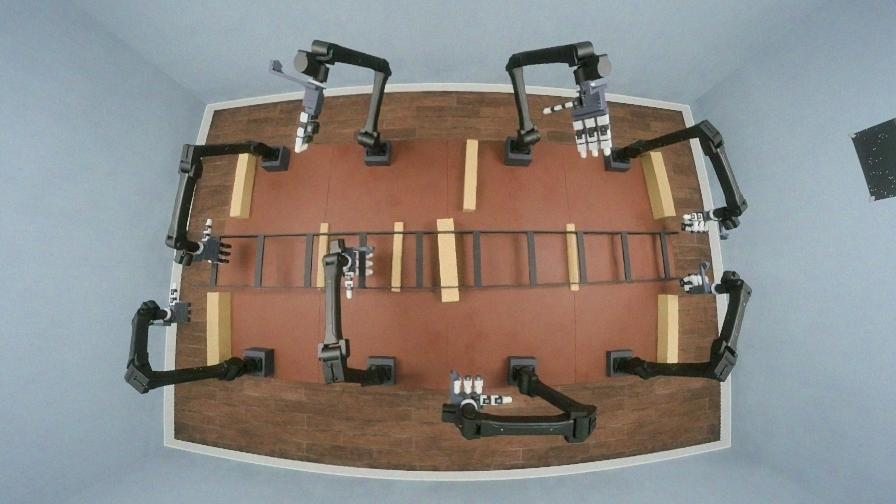

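Request:
move(
  arm5={"target": [-1.66, -0.43, 0.80, 0, 0.7071, -0.7071, 0]},
)

Request:
move(
  arm5={"target": [-1.65, -0.43, 0.758, 0, 0.7071, -0.7071, 0], "speed": 0.1},
  cameras=["cam_high", "arm5_cam_wrist"],
)

Scene clock: 290.33 s.
Joint torques (N m): arm1=[-0.32 -21.66 13.22 -0.7 0.02 0.03] | arm2=[0.44 0.26 8.05 2.4 -0.06 -0.12] | arm3=[1.44 0.67 10.37 2.55 -0.04 -0.06] | arm4=[0.38 -24.29 12.52 1.1 0.67 0.02] | arm5=[-0.26 -17.32 7.19 1.11 -0.02 0.18] | arm6=[-1.67 -18.96 12.25 1.32 0.99 0.03] | arm7=[0.44 -8.35 10.5 -0.18 0.36 0.15] | arm8=[-2.37 -16.5 15.47 0.02 -0.08 -0.09]
Heat: arm1: hottest joint3_rad 37 °C; arm2: hottest joint3_rad 38 °C; arm3: hottest joint3_rad 41 °C; arm4: hottest joint2_rad 41 °C; arm5: hottest joint3_rad 44 °C; arm6: hottest joint2_rad 45 °C; arm7: hottest joint3_rad 37 °C; arm8: hottest joint3_rad 42 °C.
move: arm5 done
Joint velocities: within noise
arm1, arm2, arm3, arm4, arm6, arm7, arm8: as last shown
arm5.joint_positions: joint1_rad=+1.128 joint2_rad=+1.805 joint3_rad=+1.145 joint4_rad=-0.915 joint5_rad=-0.005 joint6_rad=-0.453 hand_index_mcp=-0.563 hand_index_abd=+0.003 hand_index_pip=-0.414 hand_index_dip=-0.538 hand_middle_mcp=-0.558 hand_middle_abd=+0.002 hand_middle_pip=-0.416 hand_middle_dip=-0.542 hand_ring_mcp=-0.556 hand_ring_abd=+0.003 hand_ring_pip=-0.418 hand_ring_dip=-0.536 hand_thumb_cmc=+0.715 hand_thumb_axl=+0.677 hand_thumb_mcp=+0.222 hand_thumb_ipl=+0.168 hand_current_limit=+0.400 hand_speed=-0.600
arm5.joint_status: not commanded
arm5.hand_state: blocked,goal,goal,goal,blocked,goal,goal,goal,blocked,goal,goal,goal,goal,goal,goal,goal
arm5.index_mcp_current_ma: 156
arm5.index_abd_current_ma: 2
arm5.index_pip_current_ma: 6
arm5.index_dip_current_ma: -10
arm5.middle_mcp_current_ma: 176
arm5.middle_abd_current_ma: 2
arm5.middle_pip_current_ma: 4
arm5.middle_dip_current_ma: -18
arm5.ring_mcp_current_ma: 183
arm5.ring_abd_current_ma: 2
arm5.ring_pip_current_ma: 1
arm5.ring_dip_current_ma: -7
arm5.thumb_cmc_current_ma: 0
arm5.thumb_axl_current_ma: 0
arm5.thumb_mcp_current_ma: -5
arm5.thumb_ipl_current_ma: 0
arm5.hand_goal_index_mcp: -0.620
arm5.hand_goal_index_abd: 0.000
arm5.hand_goal_index_pip: -0.420
arm5.hand_goal_index_dip: -0.530
arm5.hand_goal_middle_mcp: -0.620
arm5.hand_goal_middle_abd: 0.000
arm5.hand_goal_middle_pip: -0.420
arm5.hand_goal_middle_dip: -0.530
arm5.hand_goal_ring_mcp: -0.620
arm5.hand_goal_ring_abd: 0.000
arm5.hand_goal_ring_pip: -0.420
arm5.hand_goal_ring_dip: -0.530
arm5.hand_goal_thumb_cmc: 0.714
arm5.hand_goal_thumb_axl: 0.678
arm5.hand_goal_thumb_mcp: 0.226
arm5.hand_goal_thumb_ipl: 0.168
arm5.hand: x=-1.6605 y=-0.4345 z=+0.8038 quat_wxyz=(+0.000, -0.713, +0.701, -0.002) (m; scene frame)
arm5.hand_target: x=-1.6599 y=-0.4301 z=+0.8000 quat_wxyz=(+0.000, -0.707, +0.707, +0.000) (m; scene frame)
arm5.hand_status: done (0.006 m and 1.0 deg from the pose sent, 0.113 m and 0.9 deg at the start)
pictures: none

Scene clock: 291.43 s.
Joint torques (N m): arm1=[-0.32 -21.66 13.23 -0.75 0.02 0.03] | arm2=[0.44 0.32 8.06 2.39 -0.06 -0.12] | arm3=[1.08 1.67 10.82 2.22 0.03 -0.13] | arm4=[0.38 -24.29 12.53 1.11 0.67 0.02] | arm5=[-0.73 -16.56 6.45 1.13 -0.02 0.09] | arm6=[-1.61 -18.9 12.26 1.33 0.99 0.03] | arm7=[0.44 -8.35 10.52 -0.18 0.35 0.15] | arm8=[-2.37 -16.44 15.46 0.03 -0.09 -0.09]
Heat: arm1: hottest joint3_rad 37 °C; arm2: hottest joint3_rad 38 °C; arm3: hottest joint3_rad 41 °C; arm4: hottest joint2_rad 41 °C; arm5: hottest joint3_rad 43 °C; arm6: hottest joint2_rad 45 °C; arm7: hottest joint3_rad 38 °C; arm8: hottest joint3_rad 42 °C.
move: arm5 done
Joint velocities: within noise
arm1, arm2, arm3, arm8: as last shown
arm4.joint_positions: joint1_rad=-0.217 joint2_rad=+2.143 joint3_rad=+1.994 joint4_rad=-1.354 joint5_rad=-0.021 joint6_rad=+1.304 hand_index_mcp=+0.705 hand_index_abd=+0.002 hand_index_pip=-0.892 hand_index_dip=+0.553 hand_middle_mcp=+0.710 hand_middle_abd=+0.004 hand_middle_pip=-0.893 hand_middle_dip=+0.553 hand_ring_mcp=+0.723 hand_ring_abd=+0.006 hand_ring_pip=-0.871 hand_ring_dip=+0.555 hand_thumb_cmc=+0.714 hand_thumb_axl=+0.677 hand_thumb_mcp=+0.222 hand_thumb_ipl=+0.168 hand_current_limit=+0.780 hand_speed=-0.600
arm4.joint_status: not commanded
arm4.hand_state: goal,goal,goal,goal,goal,goal,goal,goal,blocked,goal,blocked,goal,goal,goal,goal,goal
arm4.index_mcp_current_ma: 18
arm4.index_abd_current_ma: 7
arm4.index_pip_current_ma: 31
arm4.index_dip_current_ma: 11
arm4.middle_mcp_current_ma: 41
arm4.middle_abd_current_ma: 11
arm4.middle_pip_current_ma: 24
arm4.middle_dip_current_ma: 11
arm4.ring_mcp_current_ma: 97
arm4.ring_abd_current_ma: 19
arm4.ring_pip_current_ma: 118
arm4.ring_dip_current_ma: 19
arm4.thumb_cmc_current_ma: 0
arm4.thumb_axl_current_ma: -3
arm4.thumb_mcp_current_ma: -17
arm4.thumb_ipl_current_ma: -1
arm4.hand_goal_index_mcp: 0.700
arm4.hand_goal_index_abd: 0.000
arm4.hand_goal_index_pip: -0.900
arm4.hand_goal_index_dip: 0.550
arm4.hand_goal_middle_mcp: 0.700
arm4.hand_goal_middle_abd: 0.000
arm4.hand_goal_middle_pip: -0.900
arm4.hand_goal_middle_dip: 0.550
arm4.hand_goal_ring_mcp: 0.700
arm4.hand_goal_ring_abd: 0.000
arm4.hand_goal_ring_pip: -0.900
arm4.hand_goal_ring_dip: 0.550
arm4.hand_goal_thumb_cmc: 0.714
arm4.hand_goal_thumb_axl: 0.678
arm4.hand_goal_thumb_mcp: 0.226
arm4.hand_goal_thumb_ipl: 0.168
arm4.hand: x=-1.4023 y=+0.0197 z=+0.9073 quat_wxyz=(+0.020, +0.716, -0.697, +0.030) (m; scene frame)
arm4.hand_target: x=-1.4194 y=+0.0043 z=+0.9421 quat_wxyz=(+0.061, +0.705, -0.705, +0.048) (m; scene frame)
arm4.hand_status: not commanded
arm5.joint_positions: joint1_rad=+1.121 joint2_rad=+1.855 joint3_rad=+1.090 joint4_rad=-0.801 joint5_rad=-0.005 joint6_rad=-0.453 hand_index_mcp=-0.563 hand_index_abd=+0.003 hand_index_pip=-0.414 hand_index_dip=-0.538 hand_middle_mcp=-0.558 hand_middle_abd=+0.002 hand_middle_pip=-0.416 hand_middle_dip=-0.542 hand_ring_mcp=-0.556 hand_ring_abd=+0.003 hand_ring_pip=-0.418 hand_ring_dip=-0.536 hand_thumb_cmc=+0.715 hand_thumb_axl=+0.677 hand_thumb_mcp=+0.222 hand_thumb_ipl=+0.168 hand_current_limit=+0.400 hand_speed=-0.600
arm5.joint_status: not commanded
arm5.hand_state: blocked,goal,goal,goal,blocked,goal,goal,goal,blocked,goal,goal,goal,goal,goal,goal,goal
arm5.index_mcp_current_ma: 156
arm5.index_abd_current_ma: 2
arm5.index_pip_current_ma: 6
arm5.index_dip_current_ma: -10
arm5.middle_mcp_current_ma: 176
arm5.middle_abd_current_ma: 2
arm5.middle_pip_current_ma: 4
arm5.middle_dip_current_ma: -18
arm5.ring_mcp_current_ma: 183
arm5.ring_abd_current_ma: 2
arm5.ring_pip_current_ma: 1
arm5.ring_dip_current_ma: -7
arm5.thumb_cmc_current_ma: 0
arm5.thumb_axl_current_ma: 0
arm5.thumb_mcp_current_ma: -5
arm5.thumb_ipl_current_ma: 0
arm5.hand_goal_index_mcp: -0.620
arm5.hand_goal_index_abd: 0.000
arm5.hand_goal_index_pip: -0.420
arm5.hand_goal_index_dip: -0.530
arm5.hand_goal_middle_mcp: -0.620
arm5.hand_goal_middle_abd: 0.000
arm5.hand_goal_middle_pip: -0.420
arm5.hand_goal_middle_dip: -0.530
arm5.hand_goal_ring_mcp: -0.620
arm5.hand_goal_ring_abd: 0.000
arm5.hand_goal_ring_pip: -0.420
arm5.hand_goal_ring_dip: -0.530
arm5.hand_goal_thumb_cmc: 0.714
arm5.hand_goal_thumb_axl: 0.678
arm5.hand_goal_thumb_mcp: 0.226
arm5.hand_goal_thumb_ipl: 0.168
arm5.hand: x=-1.6526 y=-0.4334 z=+0.7657 quat_wxyz=(-0.001, -0.711, +0.704, +0.002) (m; scene frame)
arm5.hand_target: x=-1.6498 y=-0.4301 z=+0.7580 quat_wxyz=(+0.000, -0.707, +0.707, +0.000) (m; scene frame)
arm5.hand_status: done (0.009 m and 0.6 deg from the pose sent, 0.047 m and 1.0 deg at the start)
arm6.joint_positions: joint1_rad=+0.189 joint2_rad=+1.954 joint3_rad=+1.695 joint4_rad=-1.265 joint5_rad=-0.006 joint6_rad=+1.747 hand_index_mcp=+0.689 hand_index_abd=+0.001 hand_index_pip=-0.892 hand_index_dip=+0.554 hand_middle_mcp=+0.699 hand_middle_abd=+0.001 hand_middle_pip=-0.893 hand_middle_dip=+0.553 hand_ring_mcp=+0.710 hand_ring_abd=+0.006 hand_ring_pip=-0.891 hand_ring_dip=+0.553 hand_thumb_cmc=+0.713 hand_thumb_axl=+0.677 hand_thumb_mcp=+0.223 hand_thumb_ipl=+0.168 hand_current_limit=+0.780 hand_speed=-0.600
arm6.joint_status: not commanded
arm6.hand_state: goal,goal,goal,goal,goal,goal,goal,goal,blocked,goal,goal,goal,goal,goal,goal,goal
arm6.index_mcp_current_ma: 20
arm6.index_abd_current_ma: 2
arm6.index_pip_current_ma: 17
arm6.index_dip_current_ma: 6
arm6.middle_mcp_current_ma: 54
arm6.middle_abd_current_ma: 2
arm6.middle_pip_current_ma: 14
arm6.middle_dip_current_ma: 5
arm6.ring_mcp_current_ma: 93
arm6.ring_abd_current_ma: 10
arm6.ring_pip_current_ma: 19
arm6.ring_dip_current_ma: 6
arm6.thumb_cmc_current_ma: -1
arm6.thumb_axl_current_ma: -1
arm6.thumb_mcp_current_ma: -6
arm6.thumb_ipl_current_ma: 0
arm6.hand_goal_index_mcp: 0.680
arm6.hand_goal_index_abd: 0.000
arm6.hand_goal_index_pip: -0.900
arm6.hand_goal_index_dip: 0.550
arm6.hand_goal_middle_mcp: 0.680
arm6.hand_goal_middle_abd: 0.000
arm6.hand_goal_middle_pip: -0.900
arm6.hand_goal_middle_dip: 0.550
arm6.hand_goal_ring_mcp: 0.680
arm6.hand_goal_ring_abd: 0.000
arm6.hand_goal_ring_pip: -0.900
arm6.hand_goal_ring_dip: 0.550
arm6.hand_goal_thumb_cmc: 0.714
arm6.hand_goal_thumb_axl: 0.678
arm6.hand_goal_thumb_mcp: 0.226
arm6.hand_goal_thumb_ipl: 0.168
arm6.hand: x=-0.4083 y=-0.0770 z=+0.8826 quat_wxyz=(-0.021, +0.701, +0.713, +0.012) (m; scene frame)
arm6.hand_target: x=-0.4047 y=-0.0484 z=+0.9161 quat_wxyz=(-0.059, +0.705, +0.705, +0.050) (m; scene frame)
arm6.hand_status: not commanded
arm7.joint_positions: joint1_rad=+1.587 joint2_rad=+1.218 joint3_rad=+1.204 joint4_rad=-1.580 joint5_rad=+0.003 joint6_rad=+1.531 hand_index_mcp=-0.384 hand_index_abd=-0.001 hand_index_pip=-0.616 hand_index_dip=-0.507 hand_middle_mcp=-0.381 hand_middle_abd=-0.001 hand_middle_pip=-0.619 hand_middle_dip=-0.505 hand_ring_mcp=-0.381 hand_ring_abd=-0.001 hand_ring_pip=-0.618 hand_ring_dip=-0.503 hand_thumb_cmc=+0.713 hand_thumb_axl=+0.677 hand_thumb_mcp=+0.223 hand_thumb_ipl=+0.168 hand_current_limit=+0.400 hand_speed=-0.600
arm7.joint_status: not commanded
arm7.hand_state: blocked,goal,blocked,blocked,blocked,goal,blocked,blocked,blocked,goal,blocked,blocked,goal,goal,goal,goal
arm7.index_mcp_current_ma: 127
arm7.index_abd_current_ma: -1
arm7.index_pip_current_ma: 107
arm7.index_dip_current_ma: 69
arm7.middle_mcp_current_ma: 137
arm7.middle_abd_current_ma: -1
arm7.middle_pip_current_ma: 98
arm7.middle_dip_current_ma: 77
arm7.ring_mcp_current_ma: 137
arm7.ring_abd_current_ma: -1
arm7.ring_pip_current_ma: 99
arm7.ring_dip_current_ma: 84
arm7.thumb_cmc_current_ma: -1
arm7.thumb_axl_current_ma: -1
arm7.thumb_mcp_current_ma: -9
arm7.thumb_ipl_current_ma: -1
arm7.hand_goal_index_mcp: -0.420
arm7.hand_goal_index_abd: 0.000
arm7.hand_goal_index_pip: -0.650
arm7.hand_goal_index_dip: -0.530
arm7.hand_goal_middle_mcp: -0.420
arm7.hand_goal_middle_abd: 0.000
arm7.hand_goal_middle_pip: -0.650
arm7.hand_goal_middle_dip: -0.530
arm7.hand_goal_ring_mcp: -0.420
arm7.hand_goal_ring_abd: 0.000
arm7.hand_goal_ring_pip: -0.650
arm7.hand_goal_ring_dip: -0.530
arm7.hand_goal_thumb_cmc: 0.714
arm7.hand_goal_thumb_axl: 0.678
arm7.hand_goal_thumb_mcp: 0.226
arm7.hand_goal_thumb_ipl: 0.168
arm7.hand: x=+0.1072 y=-0.5496 z=+1.0335 quat_wxyz=(+0.017, -0.004, +1.000, -0.003) (m; scene frame)
arm7.hand_target: x=+0.1005 y=-0.5500 z=+1.0498 quat_wxyz=(+0.000, +0.000, +1.000, +0.000) (m; scene frame)
arm7.hand_status: not commanded
pictures: arm5_cam_wrist, cam_high

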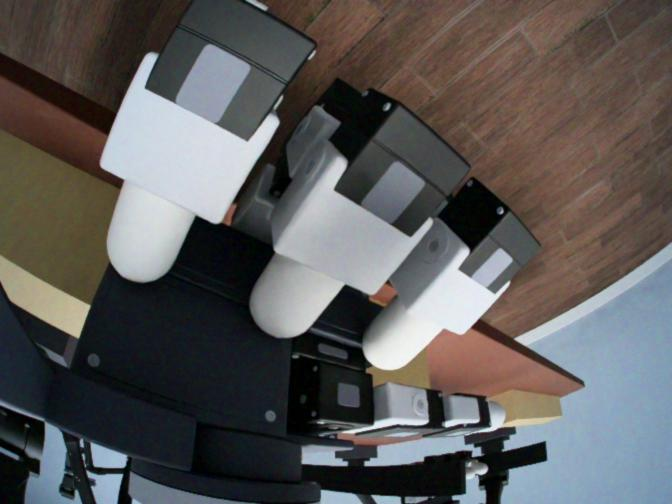

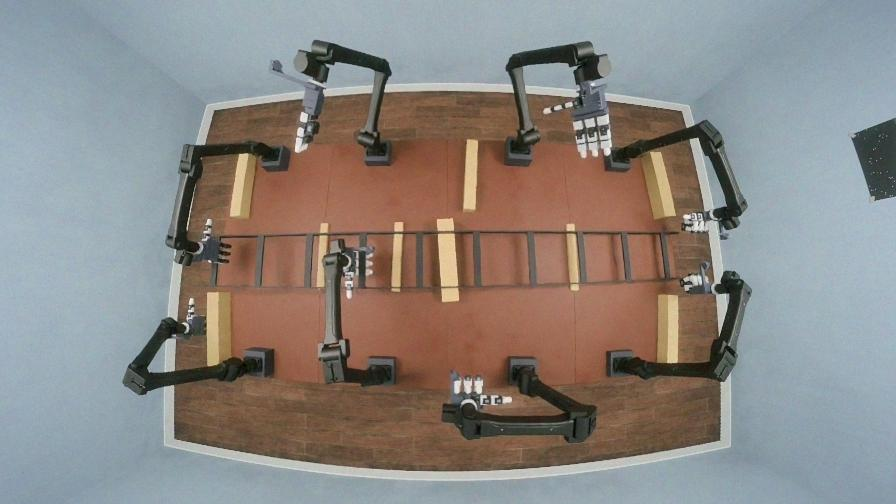

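Request:
move(
  arm5={"target": [-1.59, -0.43, 0.758, 0, 0.7071, -0.7071, 0], "speed": 0.06},
  cameras=["cam_high"],
)

Scene clock: 293.87 s.
Joint torques (N m): arm1=[-0.38 -21.6 13.24 -0.73 0.03 0.03] | arm2=[0.44 0.32 8.06 2.41 -0.06 -0.13] | arm3=[1.9 3.19 10.58 2.29 0.01 -0.01] | arm4=[0.38 -24.29 12.53 1.1 0.67 0.02] | arm5=[-1.26 -17.03 4.82 0.58 0.08 0.16] | arm6=[-1.67 -18.96 12.26 1.32 0.99 0.03] | arm7=[0.44 -8.35 10.51 -0.18 0.36 0.15] | arm8=[-2.43 -16.5 15.47 0.03 -0.09 -0.09]
Heat: arm1: hottest joint3_rad 37 °C; arm2: hottest joint3_rad 38 °C; arm3: hottest joint3_rad 41 °C; arm4: hottest joint2_rad 41 °C; arm5: hottest joint3_rad 43 °C; arm6: hottest joint2_rad 44 °C; arm7: hottest joint3_rad 38 °C; arm8: hottest joint3_rad 43 °C.
move: arm5 off_target
Joint velocities: within noise
arm1, arm4, arm6, arm7, arm8: as last shown
arm2.joint_positions: joint1_rad=+0.431 joint2_rad=+0.643 joint3_rad=+1.391 joint4_rad=-1.326 joint5_rad=-0.070 joint6_rad=+1.127 hand_index_mcp=+0.754 hand_index_abd=+0.000 hand_index_pip=+0.577 hand_index_dip=+0.696 hand_middle_mcp=+0.754 hand_middle_abd=+0.000 hand_middle_pip=+0.577 hand_middle_dip=+0.696 hand_ring_mcp=+0.754 hand_ring_abd=+0.000 hand_ring_pip=+0.577 hand_ring_dip=+0.696 hand_thumb_cmc=+0.714 hand_thumb_axl=+0.677 hand_thumb_mcp=+0.226 hand_thumb_ipl=+0.168 hand_current_limit=+0.400 hand_speed=-0.600
arm2.joint_status: not commanded
arm2.hand_state: goal,goal,goal,goal,goal,goal,goal,goal,goal,goal,goal,goal,goal,goal,goal,goal
arm2.index_mcp_current_ma: 0
arm2.index_abd_current_ma: 0
arm2.index_pip_current_ma: 1
arm2.index_dip_current_ma: 0
arm2.middle_mcp_current_ma: 0
arm2.middle_abd_current_ma: 0
arm2.middle_pip_current_ma: 1
arm2.middle_dip_current_ma: 0
arm2.ring_mcp_current_ma: 0
arm2.ring_abd_current_ma: 0
arm2.ring_pip_current_ma: 1
arm2.ring_dip_current_ma: 0
arm2.thumb_cmc_current_ma: 0
arm2.thumb_axl_current_ma: -1
arm2.thumb_mcp_current_ma: 0
arm2.thumb_ipl_current_ma: 0
arm2.hand_goal_index_mcp: 0.754
arm2.hand_goal_index_abd: 0.000
arm2.hand_goal_index_pip: 0.576
arm2.hand_goal_index_dip: 0.696
arm2.hand_goal_middle_mcp: 0.754
arm2.hand_goal_middle_abd: 0.000
arm2.hand_goal_middle_pip: 0.576
arm2.hand_goal_middle_dip: 0.696
arm2.hand_goal_ring_mcp: 0.754
arm2.hand_goal_ring_abd: 0.000
arm2.hand_goal_ring_pip: 0.576
arm2.hand_goal_ring_dip: 0.696
arm2.hand_goal_thumb_cmc: 0.714
arm2.hand_goal_thumb_axl: 0.678
arm2.hand_goal_thumb_mcp: 0.226
arm2.hand_goal_thumb_ipl: 0.168
arm2.hand: x=+0.4696 y=+0.3737 z=+1.3616 quat_wxyz=(+0.322, +0.826, -0.300, +0.353) (m; scene frame)
arm2.hand_target: x=+0.4687 y=+0.3758 z=+1.3722 quat_wxyz=(+0.329, +0.821, -0.298, +0.360) (m; scene frame)
arm2.hand_status: not commanded
arm3.joint_positions: joint1_rad=-0.328 joint2_rad=+0.627 joint3_rad=+1.432 joint4_rad=-1.325 joint5_rad=+0.071 joint6_rad=+1.066 hand_index_mcp=+0.755 hand_index_abd=+0.000 hand_index_pip=+0.577 hand_index_dip=+0.696 hand_middle_mcp=+0.755 hand_middle_abd=+0.000 hand_middle_pip=+0.577 hand_middle_dip=+0.696 hand_ring_mcp=+0.755 hand_ring_abd=+0.000 hand_ring_pip=+0.577 hand_ring_dip=+0.696 hand_thumb_cmc=+0.715 hand_thumb_axl=+0.677 hand_thumb_mcp=+0.226 hand_thumb_ipl=+0.168 hand_current_limit=+0.400 hand_speed=-0.600
arm3.joint_status: not commanded
arm3.hand_state: goal,goal,goal,goal,goal,goal,goal,goal,goal,goal,goal,goal,goal,goal,goal,goal
arm3.index_mcp_current_ma: 1
arm3.index_abd_current_ma: 0
arm3.index_pip_current_ma: 0
arm3.index_dip_current_ma: 0
arm3.middle_mcp_current_ma: 1
arm3.middle_abd_current_ma: 0
arm3.middle_pip_current_ma: 0
arm3.middle_dip_current_ma: 0
arm3.ring_mcp_current_ma: 1
arm3.ring_abd_current_ma: 0
arm3.ring_pip_current_ma: 0
arm3.ring_dip_current_ma: 0
arm3.thumb_cmc_current_ma: 1
arm3.thumb_axl_current_ma: 0
arm3.thumb_mcp_current_ma: 0
arm3.thumb_ipl_current_ma: 0
arm3.hand_goal_index_mcp: 0.754
arm3.hand_goal_index_abd: 0.000
arm3.hand_goal_index_pip: 0.576
arm3.hand_goal_index_dip: 0.696
arm3.hand_goal_middle_mcp: 0.754
arm3.hand_goal_middle_abd: 0.000
arm3.hand_goal_middle_pip: 0.576
arm3.hand_goal_middle_dip: 0.696
arm3.hand_goal_ring_mcp: 0.754
arm3.hand_goal_ring_abd: 0.000
arm3.hand_goal_ring_pip: 0.576
arm3.hand_goal_ring_dip: 0.696
arm3.hand_goal_thumb_cmc: 0.714
arm3.hand_goal_thumb_axl: 0.678
arm3.hand_goal_thumb_mcp: 0.226
arm3.hand_goal_thumb_ipl: 0.168
arm3.hand: x=-0.5962 y=+0.4581 z=+1.3731 quat_wxyz=(+0.487, +0.643, -0.575, +0.140) (m; scene frame)
arm3.hand_target: x=-0.5949 y=+0.4612 z=+1.3861 quat_wxyz=(+0.499, +0.637, -0.570, +0.145) (m; scene frame)
arm3.hand_status: not commanded
arm5.joint_positions: joint1_rad=+1.069 joint2_rad=+1.779 joint3_rad=+0.938 joint4_rad=-0.726 joint5_rad=-0.008 joint6_rad=-0.518 hand_index_mcp=-0.563 hand_index_abd=+0.003 hand_index_pip=-0.414 hand_index_dip=-0.538 hand_middle_mcp=-0.558 hand_middle_abd=+0.002 hand_middle_pip=-0.416 hand_middle_dip=-0.542 hand_ring_mcp=-0.556 hand_ring_abd=+0.002 hand_ring_pip=-0.418 hand_ring_dip=-0.536 hand_thumb_cmc=+0.715 hand_thumb_axl=+0.677 hand_thumb_mcp=+0.222 hand_thumb_ipl=+0.168 hand_current_limit=+0.400 hand_speed=-0.600
arm5.joint_status: not commanded
arm5.hand_state: blocked,goal,goal,goal,blocked,goal,goal,goal,blocked,goal,goal,goal,goal,goal,goal,goal
arm5.index_mcp_current_ma: 156
arm5.index_abd_current_ma: 2
arm5.index_pip_current_ma: 6
arm5.index_dip_current_ma: -10
arm5.middle_mcp_current_ma: 176
arm5.middle_abd_current_ma: 2
arm5.middle_pip_current_ma: 4
arm5.middle_dip_current_ma: -18
arm5.ring_mcp_current_ma: 183
arm5.ring_abd_current_ma: 2
arm5.ring_pip_current_ma: 1
arm5.ring_dip_current_ma: -7
arm5.thumb_cmc_current_ma: 1
arm5.thumb_axl_current_ma: 0
arm5.thumb_mcp_current_ma: -5
arm5.thumb_ipl_current_ma: 0
arm5.hand_goal_index_mcp: -0.620
arm5.hand_goal_index_abd: 0.000
arm5.hand_goal_index_pip: -0.420
arm5.hand_goal_index_dip: -0.530
arm5.hand_goal_middle_mcp: -0.620
arm5.hand_goal_middle_abd: 0.000
arm5.hand_goal_middle_pip: -0.420
arm5.hand_goal_middle_dip: -0.530
arm5.hand_goal_ring_mcp: -0.620
arm5.hand_goal_ring_abd: 0.000
arm5.hand_goal_ring_pip: -0.420
arm5.hand_goal_ring_dip: -0.530
arm5.hand_goal_thumb_cmc: 0.714
arm5.hand_goal_thumb_axl: 0.678
arm5.hand_goal_thumb_mcp: 0.226
arm5.hand_goal_thumb_ipl: 0.168
arm5.hand: x=-1.6005 y=-0.4357 z=+0.7583 quat_wxyz=(-0.003, -0.715, +0.699, +0.002) (m; scene frame)
arm5.hand_target: x=-1.5902 y=-0.4302 z=+0.7579 quat_wxyz=(+0.000, -0.707, +0.707, +0.000) (m; scene frame)
arm5.hand_status: off_target (0.012 m and 1.4 deg from the pose sent, 0.063 m and 0.6 deg at the start)
pictures: cam_high

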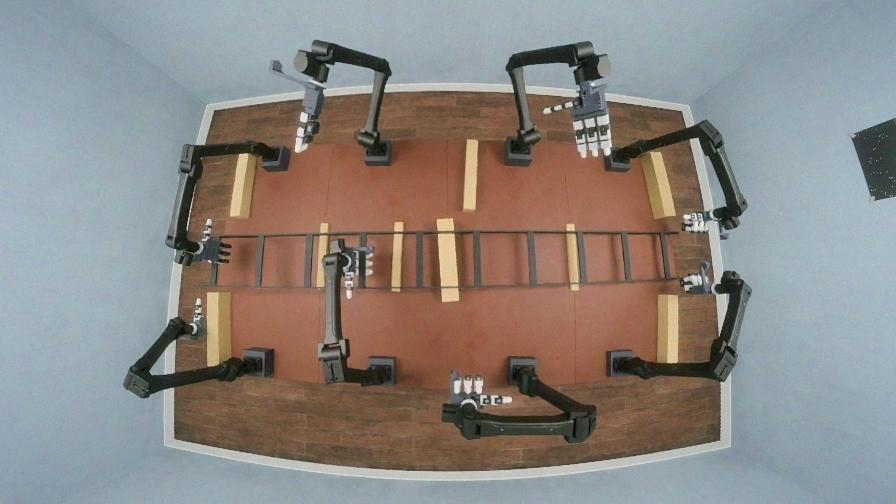

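Request:
zoom_image(
  camera="cam_high",
  region=[110, 200, 290, 420],
)

Scaled by 2.291 from the camera's 896x504 image, which has a finer 1280x720 frame.

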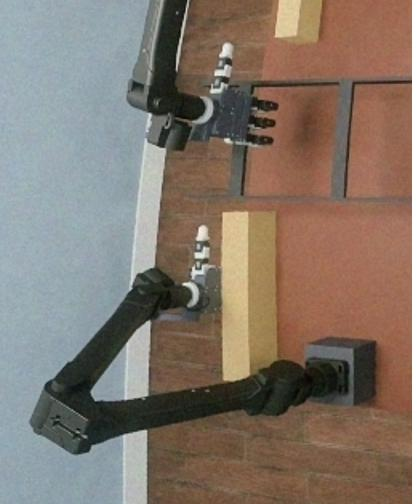

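Request:
move(
  arm5={"target": [-1.555, -0.43, 0.762, 0, 0.7071, -0.7071, 0], "speed": 0.06},
  cameras=["cam_high"],
)

Request:
zoom_image(
  camera="cam_high",
  region=[110, 200, 290, 420],
)

Scene clock: 297.07 s.
Joint torques (N m): arm1=[-0.38 -21.6 13.24 -0.73 0.02 0.03] | arm2=[0.38 0.26 8.05 2.41 -0.06 -0.12] | arm3=[0.85 1.38 10.66 2.32 -0.03 -0.09] | arm4=[0.44 -24.29 12.53 1.1 0.67 0.01] | arm5=[-1.61 -15.97 4.45 0.28 0.24 -0.01] | arm6=[-1.67 -18.96 12.26 1.31 0.99 0.03] | arm7=[0.44 -8.29 10.52 -0.2 0.36 0.15] | arm8=[-2.32 -16.44 15.46 0.03 -0.09 -0.09]
Heat: arm1: hottest joint3_rad 38 °C; arm2: hottest joint3_rad 38 °C; arm3: hottest joint3_rad 41 °C; arm4: hottest joint2_rad 41 °C; arm5: hottest joint3_rad 42 °C; arm6: hottest joint2_rad 44 °C; arm7: hottest joint3_rad 38 °C; arm8: hottest joint3_rad 44 °C.
move: arm5 off_target
Joint velocities: within noise
arm1, arm2, arm3, arm4, arm6, arm7, arm8: as last shown
arm5.joint_positions: joint1_rad=+1.026 joint2_rad=+1.712 joint3_rad=+0.855 joint4_rad=-0.700 joint5_rad=-0.012 joint6_rad=-0.547 hand_index_mcp=-0.563 hand_index_abd=+0.003 hand_index_pip=-0.414 hand_index_dip=-0.538 hand_middle_mcp=-0.558 hand_middle_abd=+0.002 hand_middle_pip=-0.416 hand_middle_dip=-0.542 hand_ring_mcp=-0.556 hand_ring_abd=+0.002 hand_ring_pip=-0.418 hand_ring_dip=-0.536 hand_thumb_cmc=+0.715 hand_thumb_axl=+0.677 hand_thumb_mcp=+0.222 hand_thumb_ipl=+0.168 hand_current_limit=+0.400 hand_speed=-0.600
arm5.joint_status: not commanded
arm5.hand_state: blocked,goal,goal,goal,blocked,goal,goal,goal,blocked,goal,goal,goal,goal,goal,goal,goal
arm5.index_mcp_current_ma: 156
arm5.index_abd_current_ma: 2
arm5.index_pip_current_ma: 6
arm5.index_dip_current_ma: -10
arm5.middle_mcp_current_ma: 176
arm5.middle_abd_current_ma: 2
arm5.middle_pip_current_ma: 4
arm5.middle_dip_current_ma: -18
arm5.ring_mcp_current_ma: 183
arm5.ring_abd_current_ma: 2
arm5.ring_pip_current_ma: 1
arm5.ring_dip_current_ma: -7
arm5.thumb_cmc_current_ma: 1
arm5.thumb_axl_current_ma: 0
arm5.thumb_mcp_current_ma: -5
arm5.thumb_ipl_current_ma: 0
arm5.hand_goal_index_mcp: -0.620
arm5.hand_goal_index_abd: 0.000
arm5.hand_goal_index_pip: -0.420
arm5.hand_goal_index_dip: -0.530
arm5.hand_goal_middle_mcp: -0.620
arm5.hand_goal_middle_abd: 0.000
arm5.hand_goal_middle_pip: -0.420
arm5.hand_goal_middle_dip: -0.530
arm5.hand_goal_ring_mcp: -0.620
arm5.hand_goal_ring_abd: 0.000
arm5.hand_goal_ring_pip: -0.420
arm5.hand_goal_ring_dip: -0.530
arm5.hand_goal_thumb_cmc: 0.714
arm5.hand_goal_thumb_axl: 0.678
arm5.hand_goal_thumb_mcp: 0.226
arm5.hand_goal_thumb_ipl: 0.168
arm5.hand: x=-1.5688 y=-0.4328 z=+0.7637 quat_wxyz=(-0.006, -0.710, +0.704, +0.006) (m; scene frame)
arm5.hand_target: x=-1.5552 y=-0.4302 z=+0.7618 quat_wxyz=(+0.000, -0.707, +0.707, +0.000) (m; scene frame)
arm5.hand_status: off_target (0.014 m and 1.1 deg from the pose sent, 0.046 m and 1.4 deg at the start)
pictures: cam_high

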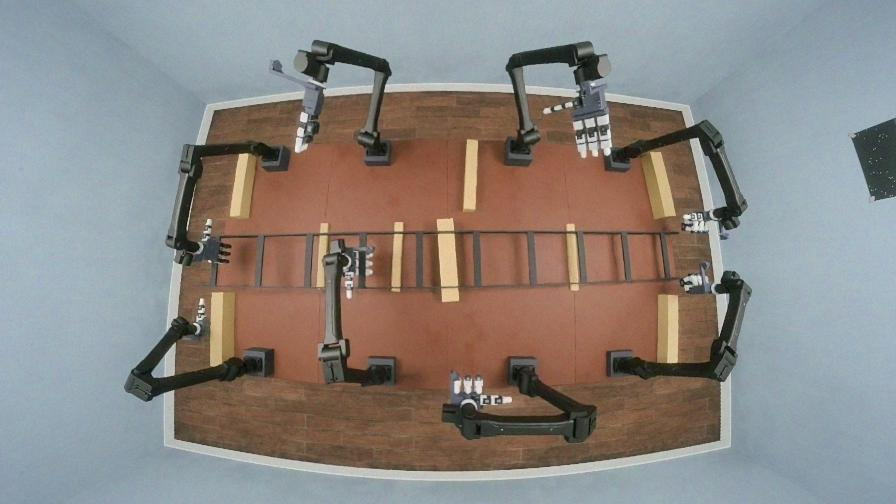

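Scaled by 2.291 from the camera's 896x504 image, which has a finer 1280x720 frame.

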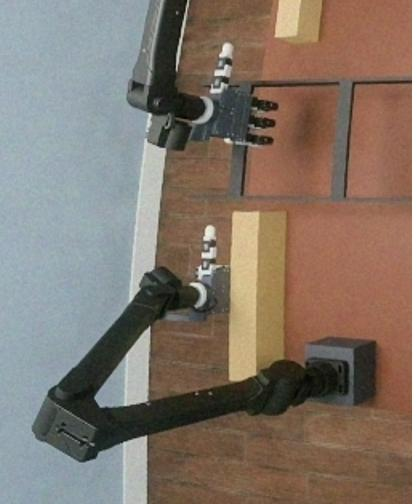

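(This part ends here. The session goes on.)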